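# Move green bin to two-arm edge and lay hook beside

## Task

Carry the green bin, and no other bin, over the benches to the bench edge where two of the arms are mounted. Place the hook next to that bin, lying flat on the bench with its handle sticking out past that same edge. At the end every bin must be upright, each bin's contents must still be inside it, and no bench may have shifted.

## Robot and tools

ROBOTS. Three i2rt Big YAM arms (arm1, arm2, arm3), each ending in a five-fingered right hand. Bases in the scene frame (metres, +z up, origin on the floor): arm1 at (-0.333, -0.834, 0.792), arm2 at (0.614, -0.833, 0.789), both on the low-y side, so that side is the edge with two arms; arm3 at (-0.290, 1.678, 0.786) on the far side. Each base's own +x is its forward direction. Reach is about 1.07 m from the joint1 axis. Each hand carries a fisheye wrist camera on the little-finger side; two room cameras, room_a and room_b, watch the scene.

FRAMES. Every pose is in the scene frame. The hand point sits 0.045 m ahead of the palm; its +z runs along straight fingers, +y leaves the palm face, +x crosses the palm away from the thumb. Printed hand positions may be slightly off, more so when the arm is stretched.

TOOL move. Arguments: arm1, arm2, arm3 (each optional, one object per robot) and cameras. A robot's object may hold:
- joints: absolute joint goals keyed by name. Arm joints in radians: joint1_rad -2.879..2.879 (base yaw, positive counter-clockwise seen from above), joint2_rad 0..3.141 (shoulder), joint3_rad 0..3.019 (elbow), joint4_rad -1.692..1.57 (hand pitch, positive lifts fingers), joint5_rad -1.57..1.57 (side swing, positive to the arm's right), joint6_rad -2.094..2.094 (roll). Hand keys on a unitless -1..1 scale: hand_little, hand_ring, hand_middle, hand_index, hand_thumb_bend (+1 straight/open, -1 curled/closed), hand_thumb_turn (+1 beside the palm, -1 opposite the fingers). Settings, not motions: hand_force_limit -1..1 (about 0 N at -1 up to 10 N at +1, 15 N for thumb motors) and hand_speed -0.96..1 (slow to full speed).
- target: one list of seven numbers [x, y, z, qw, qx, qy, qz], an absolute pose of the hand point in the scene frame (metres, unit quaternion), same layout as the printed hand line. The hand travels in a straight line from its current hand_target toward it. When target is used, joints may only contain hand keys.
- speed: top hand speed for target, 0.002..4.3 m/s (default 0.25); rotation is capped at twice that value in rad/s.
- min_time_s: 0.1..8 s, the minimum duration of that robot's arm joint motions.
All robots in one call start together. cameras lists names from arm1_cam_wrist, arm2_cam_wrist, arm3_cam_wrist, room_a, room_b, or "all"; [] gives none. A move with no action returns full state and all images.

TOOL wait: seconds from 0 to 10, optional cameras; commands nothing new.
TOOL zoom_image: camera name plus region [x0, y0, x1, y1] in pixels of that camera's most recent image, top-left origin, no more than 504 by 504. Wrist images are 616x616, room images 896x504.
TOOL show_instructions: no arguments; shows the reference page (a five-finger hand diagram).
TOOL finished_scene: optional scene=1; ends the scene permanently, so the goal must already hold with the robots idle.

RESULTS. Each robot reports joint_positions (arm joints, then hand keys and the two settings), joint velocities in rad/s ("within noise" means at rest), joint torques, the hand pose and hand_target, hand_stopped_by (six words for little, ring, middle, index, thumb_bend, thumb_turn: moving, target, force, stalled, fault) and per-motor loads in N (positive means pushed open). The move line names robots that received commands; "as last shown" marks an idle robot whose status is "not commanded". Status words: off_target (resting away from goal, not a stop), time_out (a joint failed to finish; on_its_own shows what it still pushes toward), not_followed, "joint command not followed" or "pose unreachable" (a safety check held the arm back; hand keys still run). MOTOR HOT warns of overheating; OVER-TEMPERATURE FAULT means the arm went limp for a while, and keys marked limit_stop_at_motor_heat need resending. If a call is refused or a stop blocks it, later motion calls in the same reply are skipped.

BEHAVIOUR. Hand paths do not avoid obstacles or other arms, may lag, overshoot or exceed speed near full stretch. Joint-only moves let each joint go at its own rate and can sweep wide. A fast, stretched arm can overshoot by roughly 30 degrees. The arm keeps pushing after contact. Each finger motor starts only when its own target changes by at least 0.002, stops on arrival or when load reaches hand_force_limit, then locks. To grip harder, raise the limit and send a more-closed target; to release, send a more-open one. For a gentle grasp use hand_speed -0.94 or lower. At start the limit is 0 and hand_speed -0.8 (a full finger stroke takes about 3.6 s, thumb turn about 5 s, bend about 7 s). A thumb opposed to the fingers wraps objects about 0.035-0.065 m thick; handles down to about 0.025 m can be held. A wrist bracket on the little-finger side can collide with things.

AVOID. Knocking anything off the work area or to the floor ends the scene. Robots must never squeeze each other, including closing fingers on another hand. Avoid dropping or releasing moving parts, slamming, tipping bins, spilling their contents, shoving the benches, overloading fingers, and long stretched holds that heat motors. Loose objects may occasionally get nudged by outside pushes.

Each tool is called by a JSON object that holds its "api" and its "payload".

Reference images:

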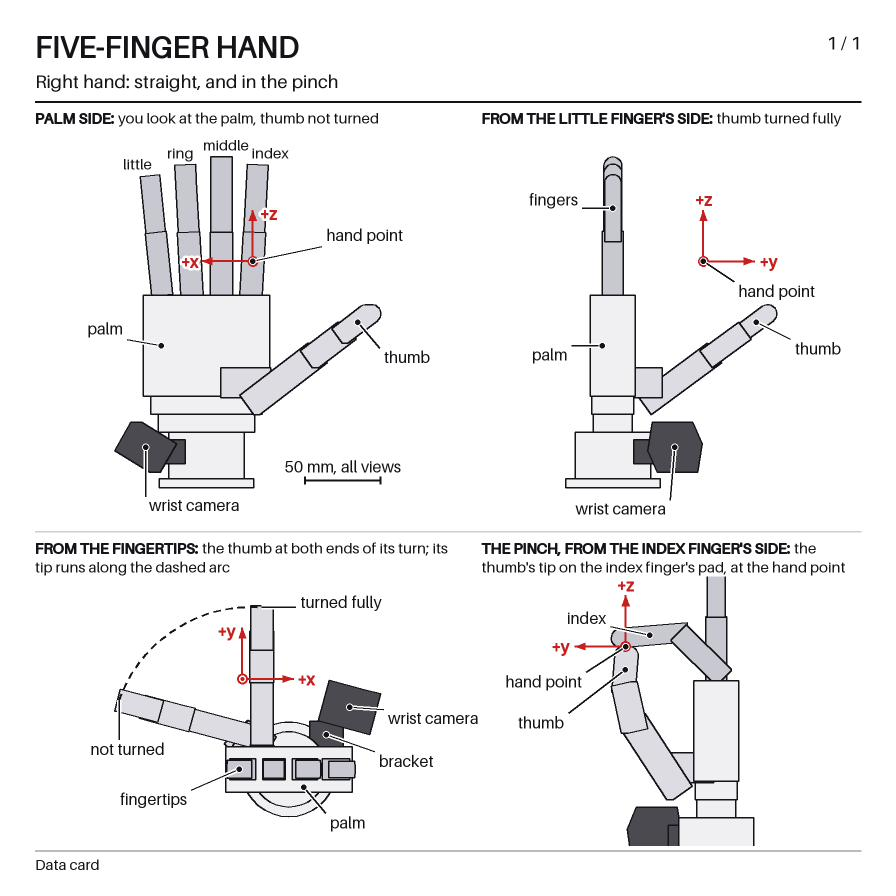

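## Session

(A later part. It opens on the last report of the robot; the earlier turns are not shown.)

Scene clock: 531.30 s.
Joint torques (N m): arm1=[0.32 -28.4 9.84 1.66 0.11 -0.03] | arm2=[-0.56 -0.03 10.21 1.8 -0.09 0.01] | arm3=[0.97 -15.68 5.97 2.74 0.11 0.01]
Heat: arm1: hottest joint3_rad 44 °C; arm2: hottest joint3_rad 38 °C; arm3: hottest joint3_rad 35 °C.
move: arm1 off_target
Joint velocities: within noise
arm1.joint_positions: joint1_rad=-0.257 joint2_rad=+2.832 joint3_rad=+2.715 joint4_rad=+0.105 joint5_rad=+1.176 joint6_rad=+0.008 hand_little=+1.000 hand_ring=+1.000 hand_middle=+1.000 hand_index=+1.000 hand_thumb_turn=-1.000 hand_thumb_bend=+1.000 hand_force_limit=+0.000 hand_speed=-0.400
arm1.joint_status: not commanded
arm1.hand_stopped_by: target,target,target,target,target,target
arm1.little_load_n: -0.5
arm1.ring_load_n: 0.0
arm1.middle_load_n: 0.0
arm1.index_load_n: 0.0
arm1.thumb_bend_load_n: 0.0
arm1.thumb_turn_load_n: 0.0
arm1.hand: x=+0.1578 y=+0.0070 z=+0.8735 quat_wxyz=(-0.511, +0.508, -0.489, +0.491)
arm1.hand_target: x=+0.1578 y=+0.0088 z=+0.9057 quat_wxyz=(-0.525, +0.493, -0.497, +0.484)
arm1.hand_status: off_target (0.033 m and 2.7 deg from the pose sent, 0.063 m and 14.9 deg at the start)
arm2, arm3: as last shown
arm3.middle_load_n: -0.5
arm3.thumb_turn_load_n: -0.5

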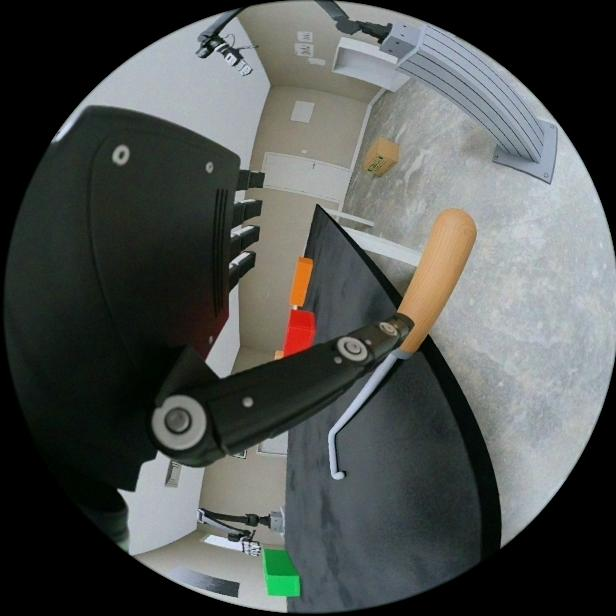

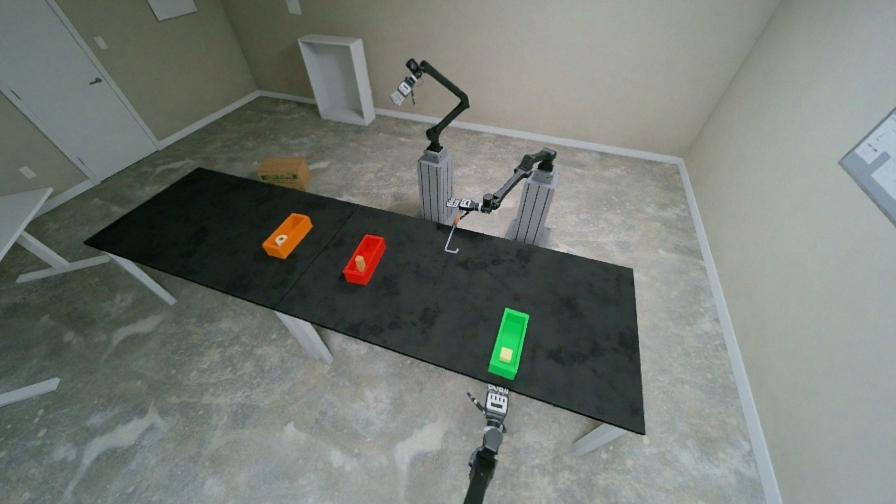

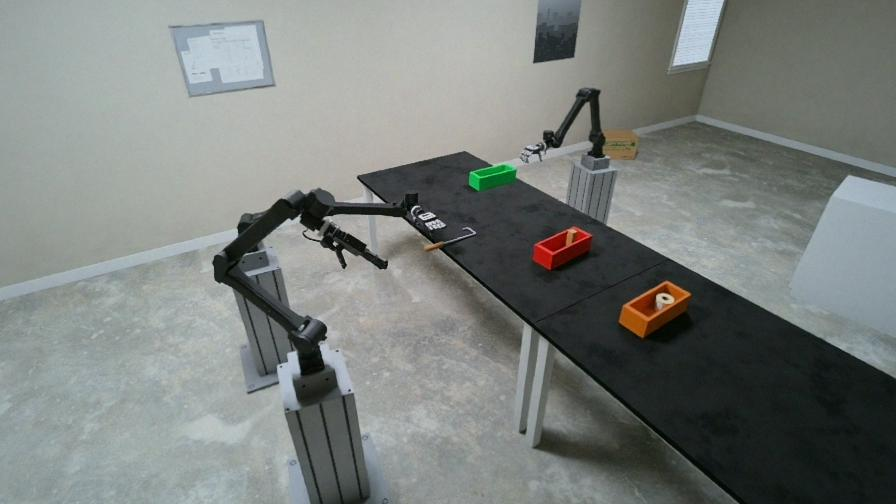

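{"api": "move", "payload": {"arm1": {"target": [0.158, -0.004, 0.842, 0.5255, -0.4928, 0.4974, -0.4841], "speed": 0.12}, "cameras": ["arm1_cam_wrist", "room_a", "room_b"]}}

{"api": "zoom_image", "payload": {"camera": "arm1_cam_wrist", "region": [310, 180, 590, 460]}}

{"api": "zoom_image", "payload": {"camera": "room_b", "region": [380, 180, 500, 270]}}

{"api": "zoom_image", "payload": {"camera": "room_a", "region": [420, 180, 500, 260]}}

Scene clock: 545.20 s.
Joint torques (N m): arm1=[-0.03 -27.4 9.61 2.09 -0.14 -0.09] | arm2=[-0.56 0.03 10.22 1.78 -0.1 0.02] | arm3=[1.14 -15.97 6.15 2.82 0.1 0.01]
Heat: arm1: hottest joint3_rad 42 °C; arm2: hottest joint3_rad 39 °C; arm3: hottest joint3_rad 35 °C.
move: arm1 off_target
Joint velocities: within noise
arm1.joint_positions: joint1_rad=-0.257 joint2_rad=+2.818 joint3_rad=+2.514 joint4_rad=+0.279 joint5_rad=+1.178 joint6_rad=+0.013 hand_little=+1.000 hand_ring=+1.000 hand_middle=+1.000 hand_index=+1.000 hand_thumb_turn=-1.000 hand_thumb_bend=+1.000 hand_force_limit=+0.000 hand_speed=-0.400
arm1.joint_status: not commanded
arm1.hand_stopped_by: target,target,target,target,target,target
arm1.little_load_n: 0.0
arm1.ring_load_n: 0.0
arm1.middle_load_n: 0.0
arm1.index_load_n: 0.0
arm1.thumb_bend_load_n: 0.0
arm1.thumb_turn_load_n: 0.5
arm1.hand: x=+0.1527 y=-0.0085 z=+0.8063 quat_wxyz=(-0.507, +0.511, -0.489, +0.493)
arm1.hand_target: x=+0.1576 y=-0.0046 z=+0.8420 quat_wxyz=(-0.525, +0.493, -0.497, +0.484)
arm1.hand_status: off_target (0.036 m and 3.3 deg from the pose sent, 0.033 m and 2.7 deg at the start)
arm2, arm3: as last shown
arm3.middle_load_n: 0.0
arm3.thumb_turn_load_n: 0.0

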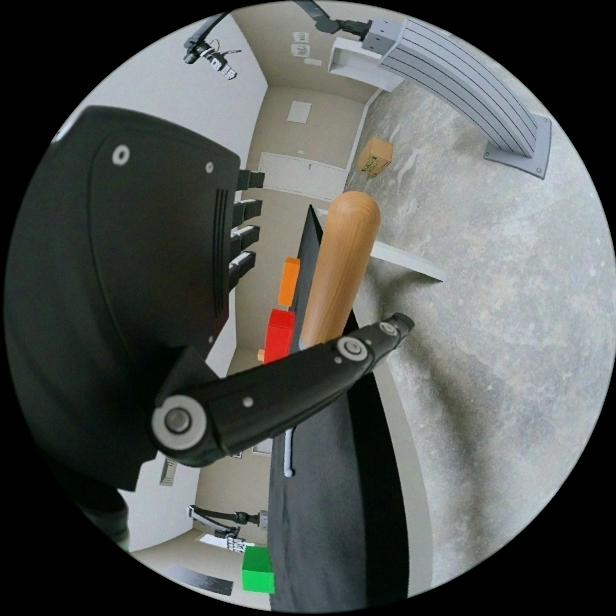

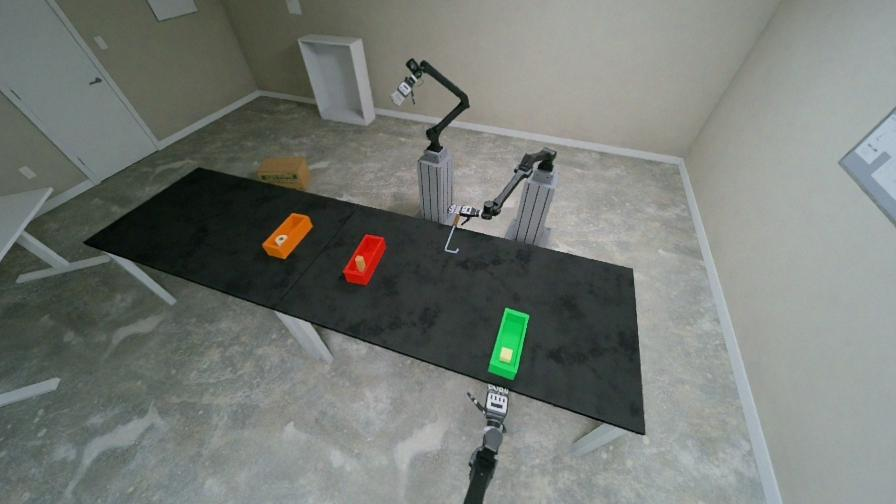

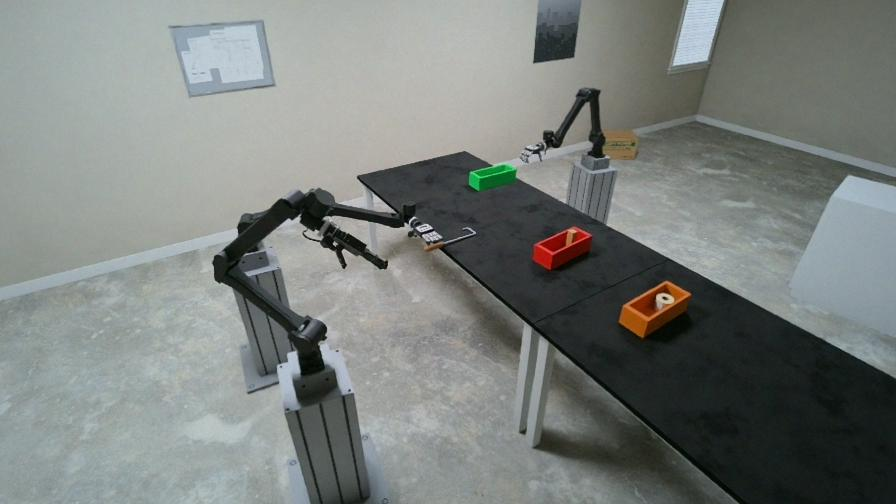

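Scaled by 1.800 from the camera's image (finer frame: 880x880).

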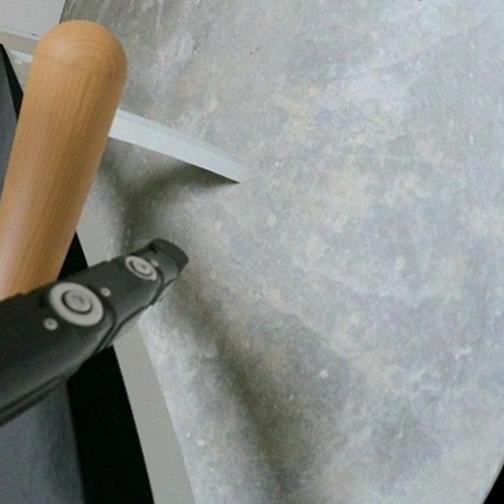

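Scaled by 4.200 from the camera's image (finer frame: 1280x720).

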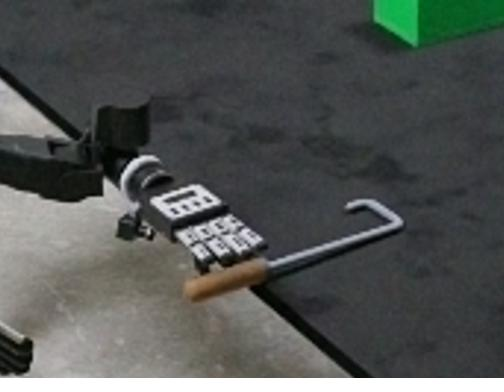

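Scaled by 6.300 from the camera's image (finer frame: 1280x720).

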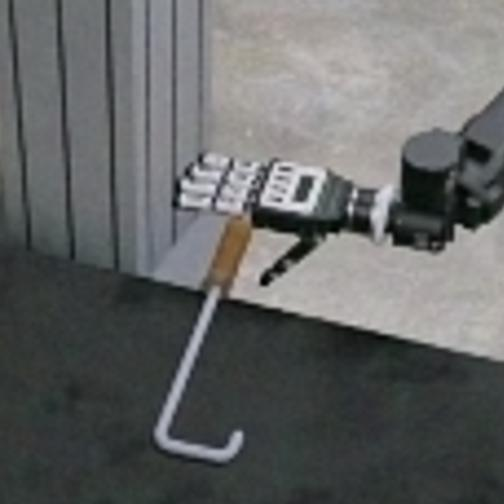

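{"api": "move", "payload": {"arm1": {"target": [0.158, 0.0015, 0.817, 0.5255, -0.4928, 0.4974, -0.4841], "speed": 0.06}, "cameras": ["arm1_cam_wrist", "room_a", "room_b"]}}

{"api": "zoom_image", "payload": {"camera": "room_b", "region": [380, 180, 500, 270]}}

{"api": "zoom_image", "payload": {"camera": "arm1_cam_wrist", "region": [210, 130, 490, 410]}}

Scene clock: 570.50 s.
Joint torques (N m): arm1=[0.21 -24.88 12.83 1.88 -0.05 -0.05] | arm2=[-0.62 -0.09 10.19 1.8 -0.09 0.02] | arm3=[0.73 -16.26 5.96 2.93 0.09 0.05]
Heat: arm1: hottest joint3_rad 40 °C; arm2: hottest joint3_rad 39 °C; arm3: hottest joint3_rad 35 °C.
move: arm1 off_target
Joint velocities: within noise
arm1.joint_positions: joint1_rad=-0.257 joint2_rad=+2.857 joint3_rad=+2.542 joint4_rad=+0.281 joint5_rad=+1.178 joint6_rad=+0.013 hand_little=+1.000 hand_ring=+1.000 hand_middle=+1.000 hand_index=+1.000 hand_thumb_turn=-1.000 hand_thumb_bend=+1.000 hand_force_limit=+0.000 hand_speed=-0.400
arm1.joint_status: not commanded
arm1.hand_stopped_by: target,target,target,target,target,target
arm1.little_load_n: 0.0
arm1.ring_load_n: 0.0
arm1.middle_load_n: 0.0
arm1.index_load_n: 0.0
arm1.thumb_bend_load_n: 0.0
arm1.thumb_turn_load_n: 0.0
arm1.hand: x=+0.1529 y=-0.0084 z=+0.7857 quat_wxyz=(-0.504, +0.514, -0.488, +0.494)
arm1.hand_target: x=+0.1570 y=-0.0002 z=+0.8172 quat_wxyz=(-0.526, +0.493, -0.497, +0.483)
arm1.hand_status: off_target (0.033 m and 3.8 deg from the pose sent, 0.016 m and 3.3 deg at the start)
arm2, arm3: as last shown
arm2.middle_load_n: -0.5

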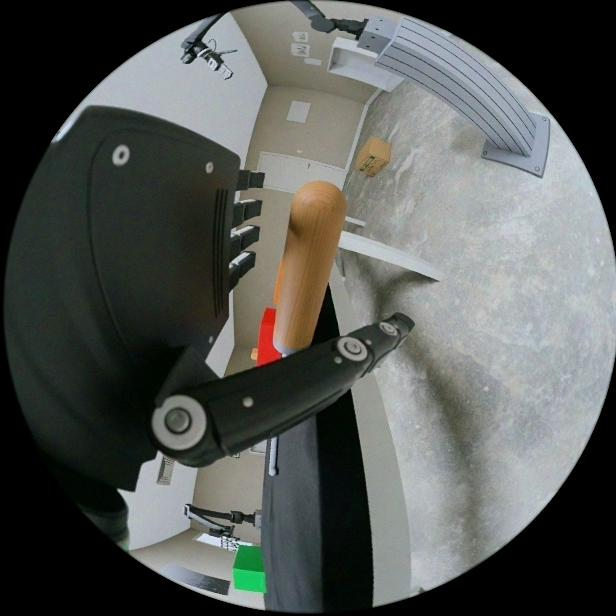

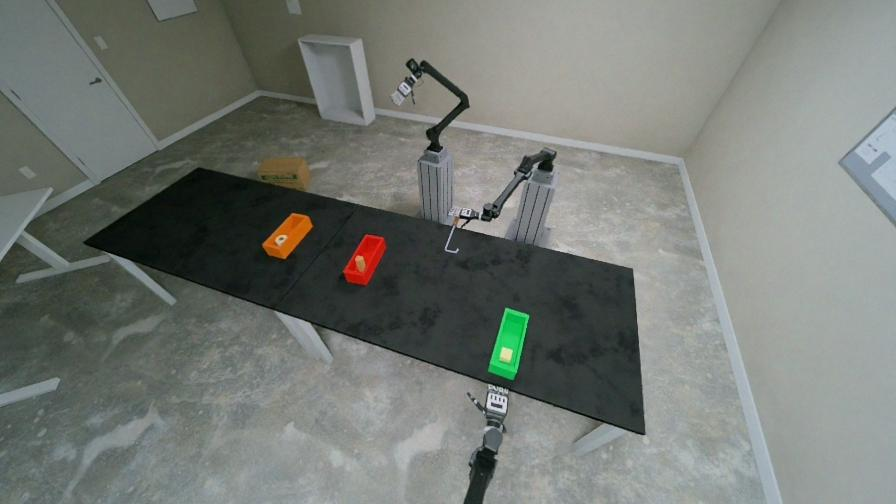

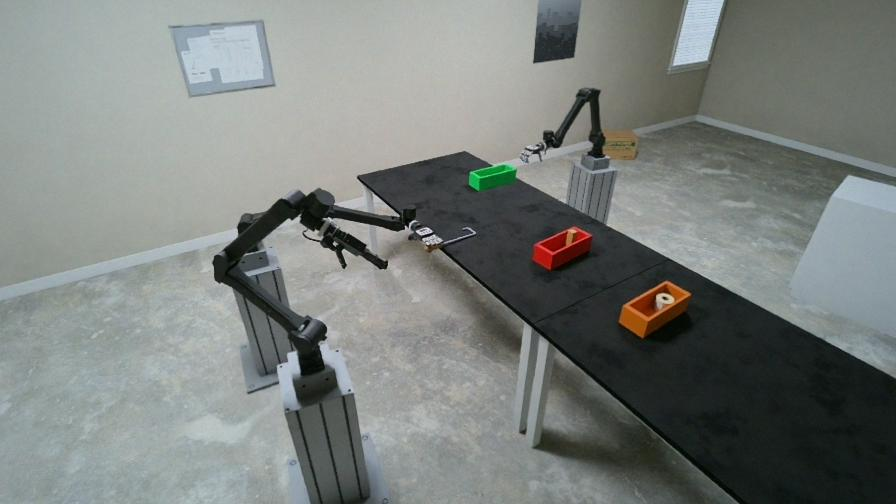

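Scaled by 4.200 from the camera's image (finer frame: 1280x720).

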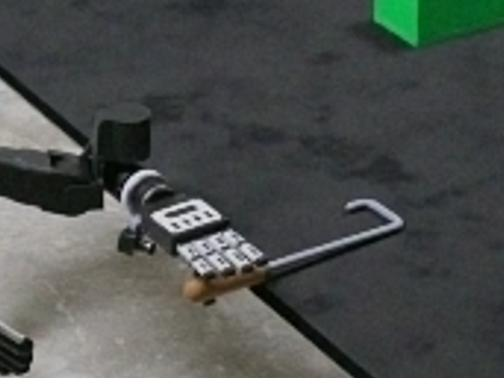

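Scaled by 1.800 from the camera's image (finer frame: 880x880).

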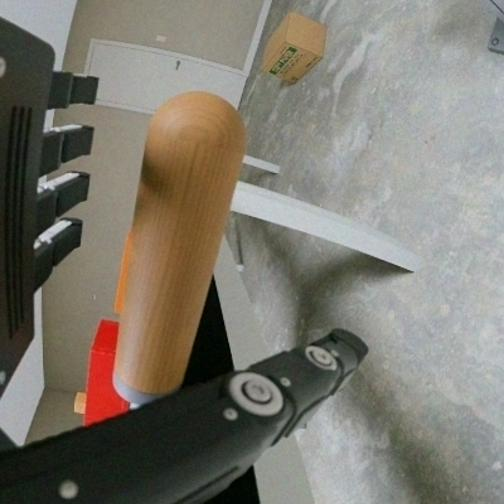

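{"api": "move", "payload": {"arm1": {"target": [0.167, 0.003, 0.811, 0.5255, -0.4928, 0.4974, -0.4841], "speed": 0.06}, "cameras": ["arm1_cam_wrist"]}}

{"api": "move", "payload": {"arm1": {"joints": {"hand_speed": -0.88, "hand_force_limit": -0.3, "hand_little": -0.2, "hand_ring": -0.2, "hand_middle": -0.2, "hand_index": -0.2}}, "cameras": ["arm1_cam_wrist", "room_b"]}}

{"api": "zoom_image", "payload": {"camera": "arm1_cam_wrist", "region": [210, 130, 490, 410]}}

Scene clock: 584.00 s.
Joint torques (N m): arm1=[-0.56 -25 13.22 1.21 -0.08 -0.09] | arm2=[-0.56 -0.15 10.15 1.78 -0.09 0.01] | arm3=[0.38 -15.44 6.04 2.82 0.11 0.05]
Heat: arm1: hottest joint3_rad 42 °C; arm2: hottest joint3_rad 39 °C; arm3: hottest joint3_rad 34 °C.
move: arm1 off_target
Joint velocities: within noise
arm1.joint_positions: joint1_rad=-0.257 joint2_rad=+2.900 joint3_rad=+2.621 joint4_rad=+0.268 joint5_rad=+1.169 joint6_rad=+0.013 hand_little=+1.000 hand_ring=+1.000 hand_middle=+1.000 hand_index=+1.000 hand_thumb_turn=-1.000 hand_thumb_bend=+1.000 hand_force_limit=+0.000 hand_speed=-0.400
arm1.joint_status: not commanded
arm1.hand_stopped_by: target,target,target,target,target,target
arm1.little_load_n: 0.0
arm1.ring_load_n: 0.0
arm1.middle_load_n: 0.0
arm1.index_load_n: 0.0
arm1.thumb_bend_load_n: 0.0
arm1.thumb_turn_load_n: 0.0
arm1.hand: x=+0.1549 y=-0.0002 z=+0.7865 quat_wxyz=(-0.514, +0.509, -0.488, +0.488)
arm1.hand_target: x=+0.1661 y=+0.0016 z=+0.8114 quat_wxyz=(-0.526, +0.493, -0.497, +0.484)
arm1.hand_status: off_target (0.027 m and 2.6 deg from the pose sent, 0.031 m and 3.8 deg at the start)
arm2, arm3: as last shown
arm2.middle_load_n: 0.0
arm3.thumb_turn_load_n: -0.5

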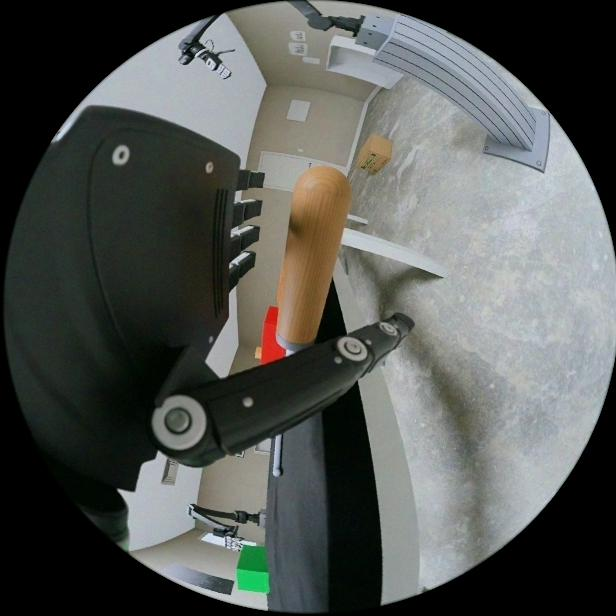

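Scene clock: 588.07 s.
Joint torques (N m): arm1=[-0.38 -25.29 12.89 1.16 -0.08 -0.01] | arm2=[-0.5 0.09 10.22 1.76 -0.09 0.02] | arm3=[0.38 -15.15 5.97 2.76 0.08 0.06]
Heat: arm1: hottest joint3_rad 42 °C; arm2: hottest joint3_rad 39 °C; arm3: hottest joint3_rad 34 °C.
move: arm1 done
Joint velocities: within noise
arm1.joint_positions: joint1_rad=-0.257 joint2_rad=+2.900 joint3_rad=+2.624 joint4_rad=+0.268 joint5_rad=+1.169 joint6_rad=+0.013 hand_little=-0.200 hand_ring=-0.200 hand_middle=-0.200 hand_index=-0.200 hand_thumb_turn=-1.000 hand_thumb_bend=+1.000 hand_force_limit=-0.300 hand_speed=-0.880
arm1.joint_status: all done
arm1.hand_stopped_by: target,target,target,target,target,target
arm1.little_load_n: 0.0
arm1.ring_load_n: 0.0
arm1.middle_load_n: 0.0
arm1.index_load_n: 0.5
arm1.thumb_bend_load_n: 0.0
arm1.thumb_turn_load_n: 0.0
arm1.hand: x=+0.1551 y=+0.0004 z=+0.7884 quat_wxyz=(-0.515, +0.508, -0.489, +0.488)
arm1.hand_target: x=+0.1661 y=+0.0016 z=+0.8112 quat_wxyz=(-0.526, +0.493, -0.497, +0.484)
arm1.hand_status: not commanded
arm2, arm3: as last shown
arm3.thumb_turn_load_n: 0.0

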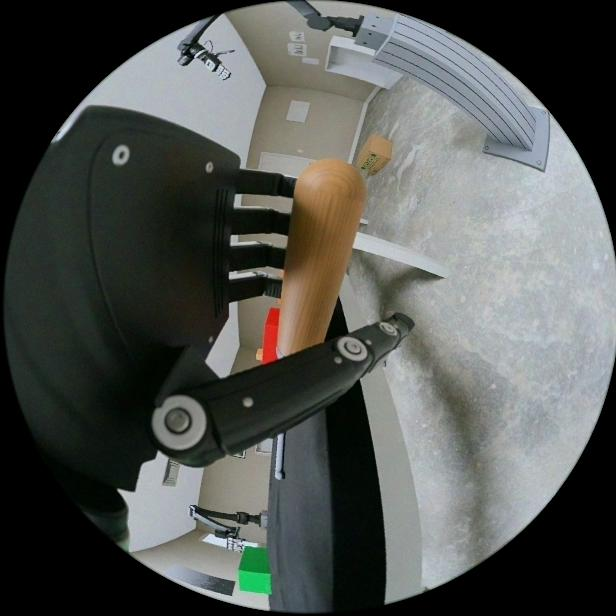

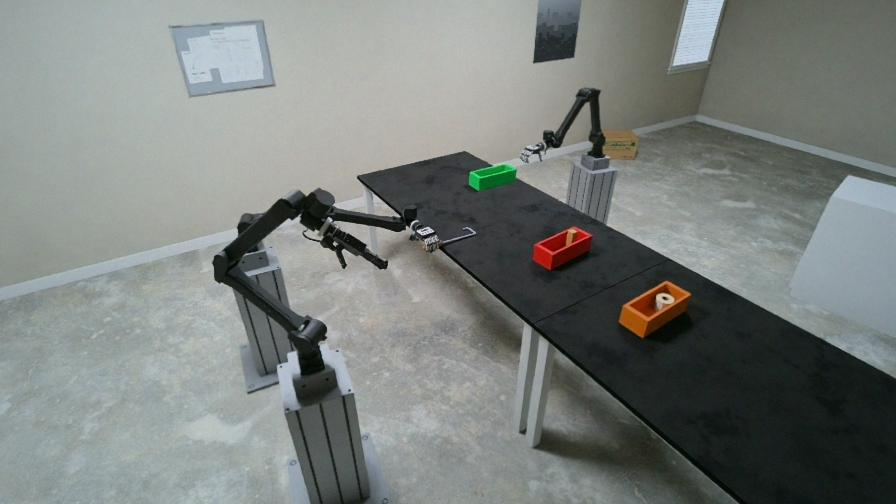

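Scaled by 1.800 from the camera's image (finer frame: 880x880).

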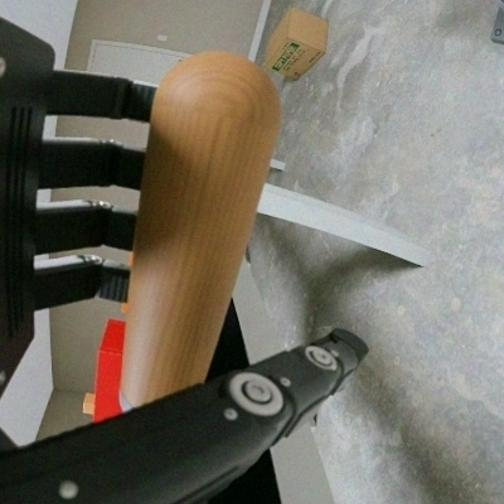

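{"api": "move", "payload": {"arm1": {"joints": {"hand_speed": -0.88, "hand_force_limit": -0.2, "hand_little": -0.6, "hand_ring": -0.6, "hand_middle": -0.6, "hand_index": -0.6, "hand_thumb_bend": 0.3}}, "cameras": ["arm1_cam_wrist", "room_b"]}}

{"api": "zoom_image", "payload": {"camera": "arm1_cam_wrist", "region": [210, 130, 490, 410]}}

Scene clock: 596.63 s.
Joint torques (N m): arm1=[-0.56 -25.29 12.96 1.21 -0.1 -0.09] | arm2=[-0.38 -0.03 10.19 1.84 -0.09 0.02] | arm3=[0.44 -15.85 6.01 2.93 0.11 0.03]
Heat: arm1: hottest joint3_rad 41 °C; arm2: hottest joint3_rad 39 °C; arm3: hottest joint3_rad 34 °C.
move: arm1 off_target
Joint velocities: within noise
arm1.joint_positions: joint1_rad=-0.257 joint2_rad=+2.909 joint3_rad=+2.624 joint4_rad=+0.265 joint5_rad=+1.169 joint6_rad=+0.013 hand_little=-0.600 hand_ring=-0.600 hand_middle=-0.600 hand_index=-0.566 hand_thumb_turn=-1.000 hand_thumb_bend=+0.440 hand_force_limit=-0.200 hand_speed=-0.880
arm1.joint_status: hand_index off_target (ended at -0.566, target -0.600); hand_thumb_bend off_target (ended at +0.440, target +0.300); the others done
arm1.hand_stopped_by: target,target,target,force,force,target
arm1.little_load_n: 0.0
arm1.ring_load_n: 0.0
arm1.middle_load_n: 0.5
arm1.index_load_n: 1.0
arm1.thumb_bend_load_n: 6.0
arm1.thumb_turn_load_n: 1.0
arm1.hand: x=+0.1547 y=-0.0009 z=+0.7799 quat_wxyz=(-0.511, +0.512, -0.487, +0.489)
arm1.hand_target: x=+0.1661 y=+0.0016 z=+0.8111 quat_wxyz=(-0.526, +0.493, -0.497, +0.484)
arm1.hand_status: not commanded
arm2.joint_positions: joint1_rad=-0.703 joint2_rad=+0.620 joint3_rad=+1.332 joint4_rad=-1.334 joint5_rad=-0.165 joint6_rad=-0.984 hand_little=+1.000 hand_ring=+1.000 hand_middle=+1.000 hand_index=+1.000 hand_thumb_turn=+1.000 hand_thumb_bend=+1.000 hand_force_limit=+0.000 hand_speed=-0.800
arm2.joint_status: not commanded
arm2.hand_stopped_by: target,target,target,target,target,target
arm2.little_load_n: 0.0
arm2.ring_load_n: 0.0
arm2.middle_load_n: 0.0
arm2.index_load_n: 0.0
arm2.thumb_bend_load_n: 0.0
arm2.thumb_turn_load_n: 0.0
arm2.hand: x=+0.7903 y=-0.6836 z=+1.2366 quat_wxyz=(-0.328, +0.885, +0.088, +0.319)
arm2.hand_target: x=+0.7900 y=-0.6839 z=+1.2437 quat_wxyz=(-0.332, +0.881, +0.089, +0.325)
arm2.hand_status: not commanded
arm3: as last shown
arm3.index_load_n: -0.5

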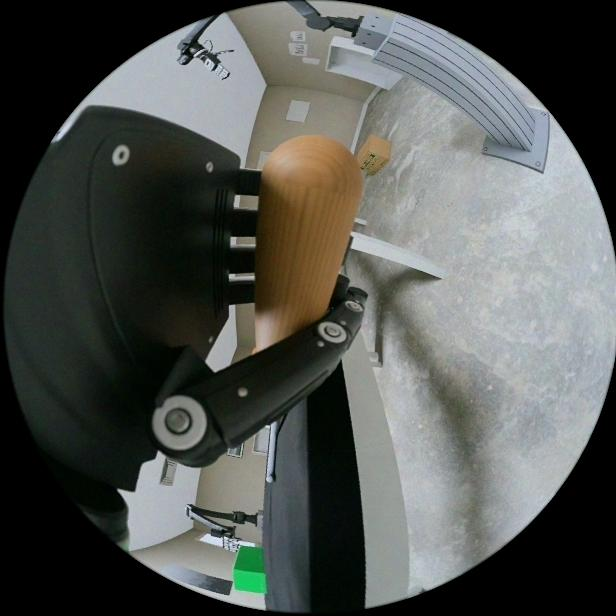

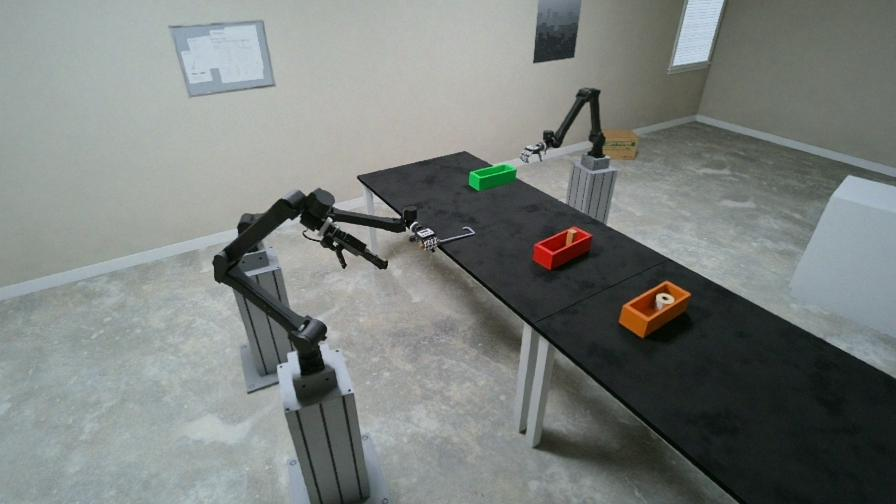

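Scaled by 1.800 from the camera's image (finer frame: 880x880).

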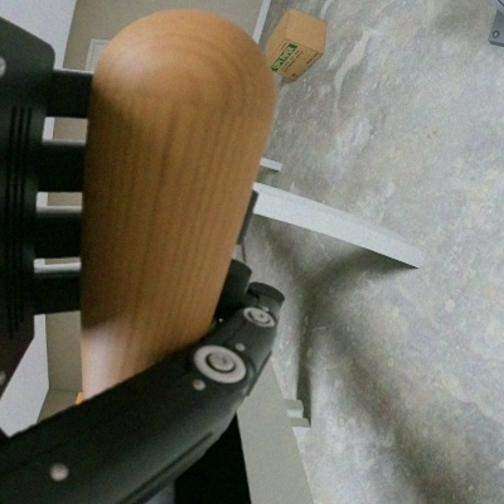

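{"api": "move", "payload": {"arm1": {"joints": {"hand_speed": -0.88, "hand_force_limit": 0.2, "hand_little": -0.95, "hand_ring": -0.95, "hand_middle": -0.95, "hand_index": -0.95, "hand_thumb_bend": -0.3}}, "cameras": ["arm1_cam_wrist", "room_b"]}}

{"api": "zoom_image", "payload": {"camera": "arm1_cam_wrist", "region": [210, 130, 490, 410]}}

{"api": "zoom_image", "payload": {"camera": "room_b", "region": [380, 180, 500, 270]}}

Scene clock: 602.70 s.
Joint torques (N m): arm1=[-0.38 -26.17 12.9 1.51 -0.06 -0.06] | arm2=[-0.73 -0.09 10.22 1.8 -0.09 0.02] | arm3=[0.97 -15.56 6.13 2.91 0.11 0.06]
Heat: arm1: hottest joint3_rad 41 °C; arm2: hottest joint3_rad 39 °C; arm3: hottest joint3_rad 34 °C.
move: arm1 off_target
Joint velocities: within noise
arm1.joint_positions: joint1_rad=-0.257 joint2_rad=+2.919 joint3_rad=+2.624 joint4_rad=+0.261 joint5_rad=+1.169 joint6_rad=+0.013 hand_little=-0.950 hand_ring=-0.950 hand_middle=-0.641 hand_index=-0.949 hand_thumb_turn=-1.000 hand_thumb_bend=+0.416 hand_force_limit=+0.200 hand_speed=-0.880
arm1.joint_status: hand_middle off_target (ended at -0.641, target -0.950); hand_thumb_bend off_target (ended at +0.416, target -0.300); the others done
arm1.hand_stopped_by: target,target,force,target,force,target
arm1.little_load_n: 0.0
arm1.ring_load_n: 0.0
arm1.middle_load_n: 7.0
arm1.index_load_n: 2.0
arm1.thumb_bend_load_n: 9.5
arm1.thumb_turn_load_n: 0.5
arm1.hand: x=+0.1541 y=-0.0027 z=+0.7695 quat_wxyz=(-0.506, +0.517, -0.485, +0.491)
arm1.hand_target: x=+0.1661 y=+0.0016 z=+0.8111 quat_wxyz=(-0.526, +0.493, -0.497, +0.484)
arm1.hand_status: not commanded
arm2, arm3: as last shown
arm3.index_load_n: 0.0

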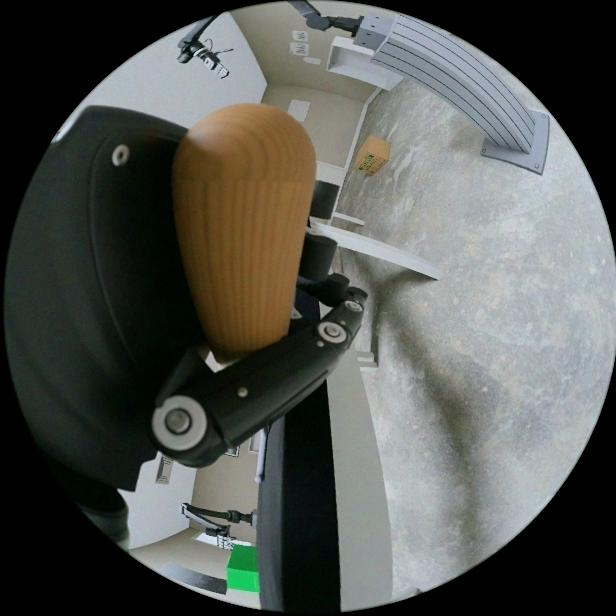

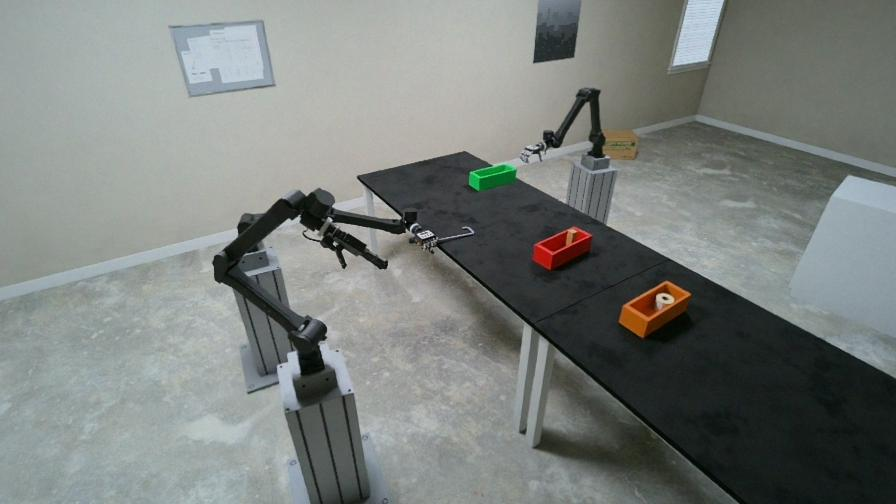

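Scaled by 1.800 from the camera's image (finer frame: 880x880).

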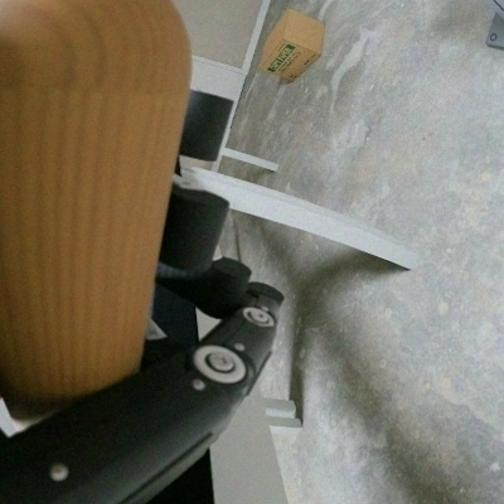

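Scaled by 4.200 from the camera's image (finer frame: 1280x720).

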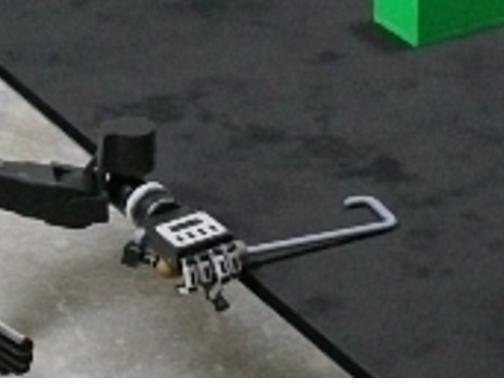

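{"api": "move", "payload": {"arm1": {"joints": {"hand_speed": -0.8, "hand_force_limit": 0.2, "hand_thumb_bend": 0.7}}}}

{"api": "move", "payload": {"arm1": {"joints": {"hand_speed": -0.88, "hand_force_limit": 0.2, "hand_little": -1, "hand_ring": -1, "hand_middle": -1, "hand_index": -1}}, "cameras": ["arm1_cam_wrist", "room_b"]}}

{"api": "zoom_image", "payload": {"camera": "arm1_cam_wrist", "region": [130, 80, 410, 360]}}

Scene clock: 624.50 s.
Joint torques (N m): arm1=[-0.5 -26.58 12.96 1.51 -0.08 -0.06] | arm2=[-0.56 0.03 10.22 1.84 -0.09 0.02] | arm3=[1.03 -15.79 6.13 2.85 0.07 0.04]
Heat: arm1: hottest joint2_rad 41 °C; arm2: hottest joint3_rad 39 °C; arm3: hottest joint3_rad 34 °C.
move: arm1 done
Joint velocities: within noise
arm1.joint_positions: joint1_rad=-0.257 joint2_rad=+2.920 joint3_rad=+2.624 joint4_rad=+0.261 joint5_rad=+1.169 joint6_rad=+0.013 hand_little=-0.950 hand_ring=-0.950 hand_middle=-0.642 hand_index=-0.949 hand_thumb_turn=-1.000 hand_thumb_bend=+0.700 hand_force_limit=+0.200 hand_speed=-0.800
arm1.joint_status: all done
arm1.hand_stopped_by: target,target,force,target,target,target
arm1.little_load_n: 0.0
arm1.ring_load_n: 0.0
arm1.middle_load_n: 0.0
arm1.index_load_n: 1.5
arm1.thumb_bend_load_n: 0.0
arm1.thumb_turn_load_n: 0.0
arm1.hand: x=+0.1541 y=-0.0027 z=+0.7691 quat_wxyz=(-0.506, +0.517, -0.485, +0.491)
arm1.hand_target: x=+0.1661 y=+0.0016 z=+0.8112 quat_wxyz=(-0.526, +0.493, -0.497, +0.484)
arm1.hand_status: not commanded
arm2: as last shown
arm3.joint_positions: joint1_rad=+0.067 joint2_rad=+1.844 joint3_rad=+0.869 joint4_rad=+0.963 joint5_rad=-0.143 joint6_rad=+0.014 hand_little=+0.000 hand_ring=+0.000 hand_middle=+0.000 hand_index=+0.000 hand_thumb_turn=+1.000 hand_thumb_bend=+1.000 hand_force_limit=+0.000 hand_speed=-0.400
arm3.joint_status: not commanded
arm3.hand_stopped_by: target,target,target,target,target,target
arm3.little_load_n: 0.0
arm3.ring_load_n: 0.0
arm3.middle_load_n: 0.0
arm3.index_load_n: 0.0
arm3.thumb_bend_load_n: 0.0
arm3.thumb_turn_load_n: 0.0
arm3.hand: x=-0.3157 y=+1.0110 z=+0.8859 quat_wxyz=(-0.011, +0.001, -0.710, +0.704)
arm3.hand_target: x=-0.3100 y=+1.0100 z=+0.8851 quat_wxyz=(-0.016, +0.000, -0.707, +0.707)
arm3.hand_status: not commanded
pictures: none

Scene clock: 626.07 s.
Joint torques (N m): arm1=[-0.62 -27.22 12.89 1.57 -0.07 -0.05] | arm2=[-0.62 -0.15 10.18 1.81 -0.09 0.02] | arm3=[0.79 -15.97 6.01 2.88 0.08 0.02]
Heat: arm1: hottest joint2_rad 41 °C; arm2: hottest joint3_rad 39 °C; arm3: hottest joint3_rad 34 °C.
move: arm1 done
Joint velocities: within noise
arm1.joint_positions: joint1_rad=-0.257 joint2_rad=+2.922 joint3_rad=+2.624 joint4_rad=+0.258 joint5_rad=+1.169 joint6_rad=+0.011 hand_little=-1.000 hand_ring=-1.000 hand_middle=-1.000 hand_index=-0.999 hand_thumb_turn=-1.000 hand_thumb_bend=+0.700 hand_force_limit=+0.200 hand_speed=-0.880
arm1.joint_status: all done
arm1.hand_stopped_by: target,target,target,target,target,target
arm1.little_load_n: 0.5
arm1.ring_load_n: 0.0
arm1.middle_load_n: 0.0
arm1.index_load_n: 2.5
arm1.thumb_bend_load_n: 0.5
arm1.thumb_turn_load_n: 0.5
arm1.hand: x=+0.1539 y=-0.0033 z=+0.7665 quat_wxyz=(-0.504, +0.519, -0.484, +0.492)
arm1.hand_target: x=+0.1661 y=+0.0016 z=+0.8112 quat_wxyz=(-0.526, +0.493, -0.497, +0.484)
arm1.hand_status: not commanded
arm2, arm3: as last shown

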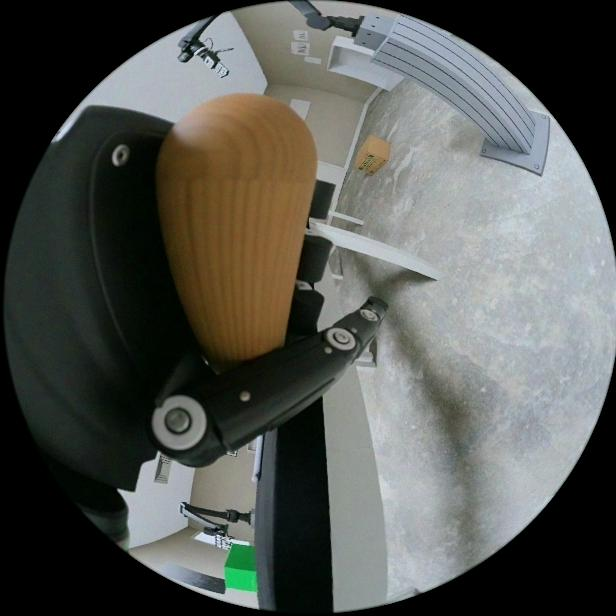

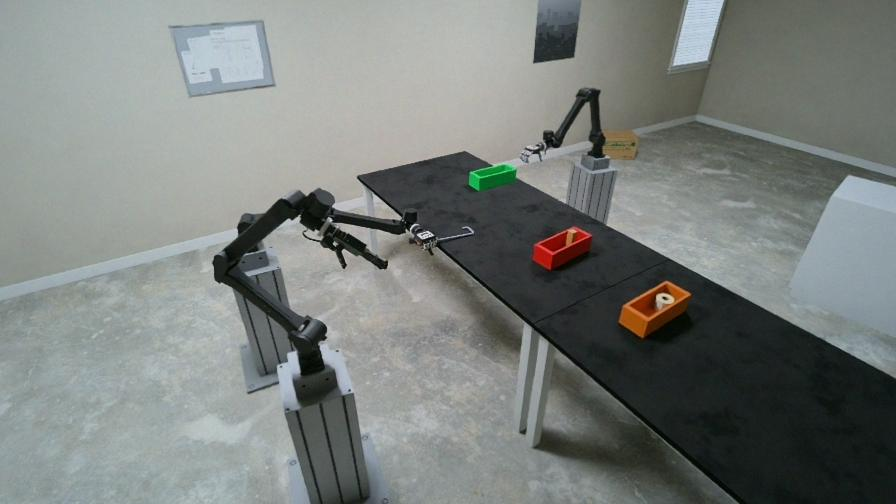

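Scaled by 1.800 from the camera's image (finer frame: 880x880).

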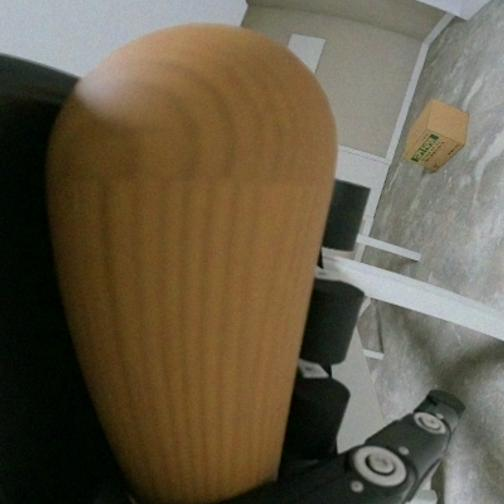

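{"api": "move", "payload": {"arm1": {"joints": {"hand_speed": -0.85, "hand_force_limit": 0.2, "hand_thumb_bend": -0.6}}, "cameras": ["arm1_cam_wrist", "room_b"]}}

{"api": "zoom_image", "payload": {"camera": "arm1_cam_wrist", "region": [130, 80, 410, 360]}}

{"api": "zoom_image", "payload": {"camera": "room_b", "region": [390, 190, 490, 265]}}

Scene clock: 658.43 s.
Joint torques (N m): arm1=[-1.14 -27.81 12.94 1.65 -0.08 0.02] | arm2=[-0.44 0.09 10.19 1.77 -0.09 0.01] | arm3=[1.14 -15.91 6.06 2.85 0.11 0.09]
Heat: arm1: hottest joint3_rad 41 °C; arm2: hottest joint3_rad 39 °C; arm3: hottest joint3_rad 34 °C.
move: arm1 off_target
Joint velocities: within noise
arm1.joint_positions: joint1_rad=-0.257 joint2_rad=+2.924 joint3_rad=+2.624 joint4_rad=+0.256 joint5_rad=+1.169 joint6_rad=+0.002 hand_little=-1.000 hand_ring=-1.000 hand_middle=-1.000 hand_index=-0.999 hand_thumb_turn=-1.000 hand_thumb_bend=+0.426 hand_force_limit=+0.200 hand_speed=-0.850
arm1.joint_status: hand_thumb_bend off_target (ended at +0.426, target -0.600); the others done
arm1.hand_stopped_by: target,target,target,target,force,target
arm1.little_load_n: 0.0
arm1.ring_load_n: 0.0
arm1.middle_load_n: 0.0
arm1.index_load_n: 1.5
arm1.thumb_bend_load_n: 9.0
arm1.thumb_turn_load_n: 3.0
arm1.hand: x=+0.1538 y=-0.0044 z=+0.7637 quat_wxyz=(-0.500, +0.522, -0.481, +0.495)
arm1.hand_target: x=+0.1661 y=+0.0016 z=+0.8112 quat_wxyz=(-0.526, +0.493, -0.497, +0.484)
arm1.hand_status: not commanded
arm2, arm3: as last shown

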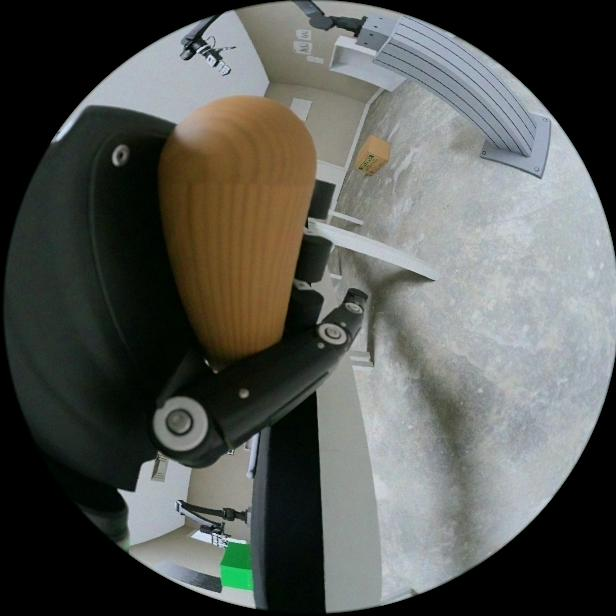

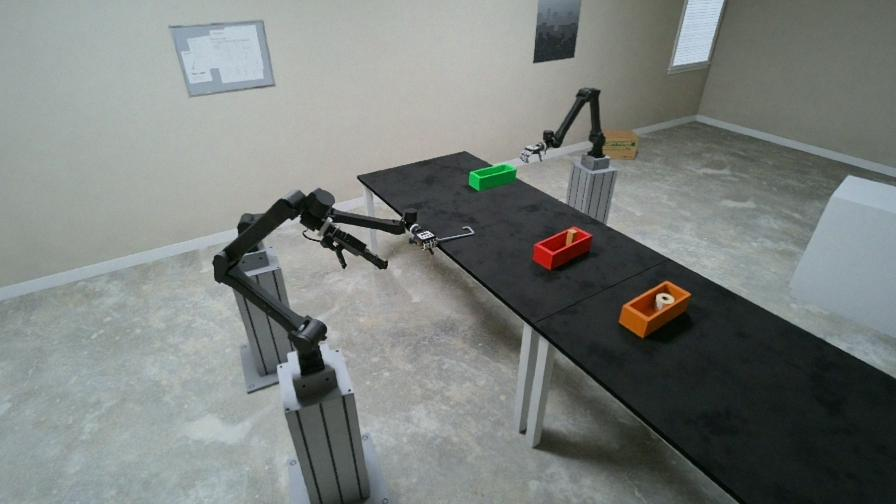

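Scaled by 1.800 from the camera's image (finer frame: 880x880).

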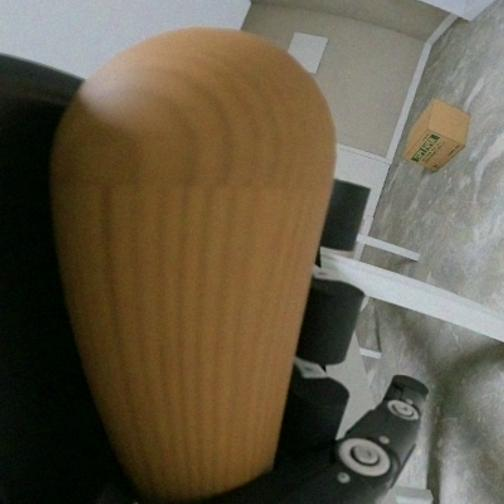

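Scaled by 5.040 from the camera's image (finer frame: 1280x720).

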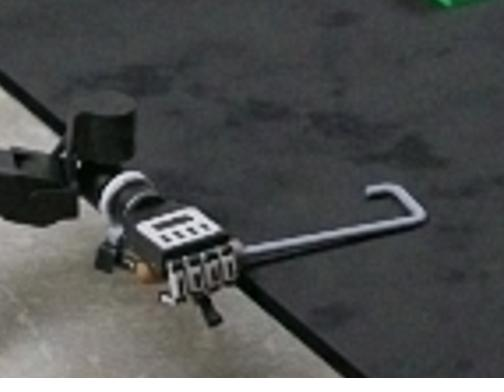

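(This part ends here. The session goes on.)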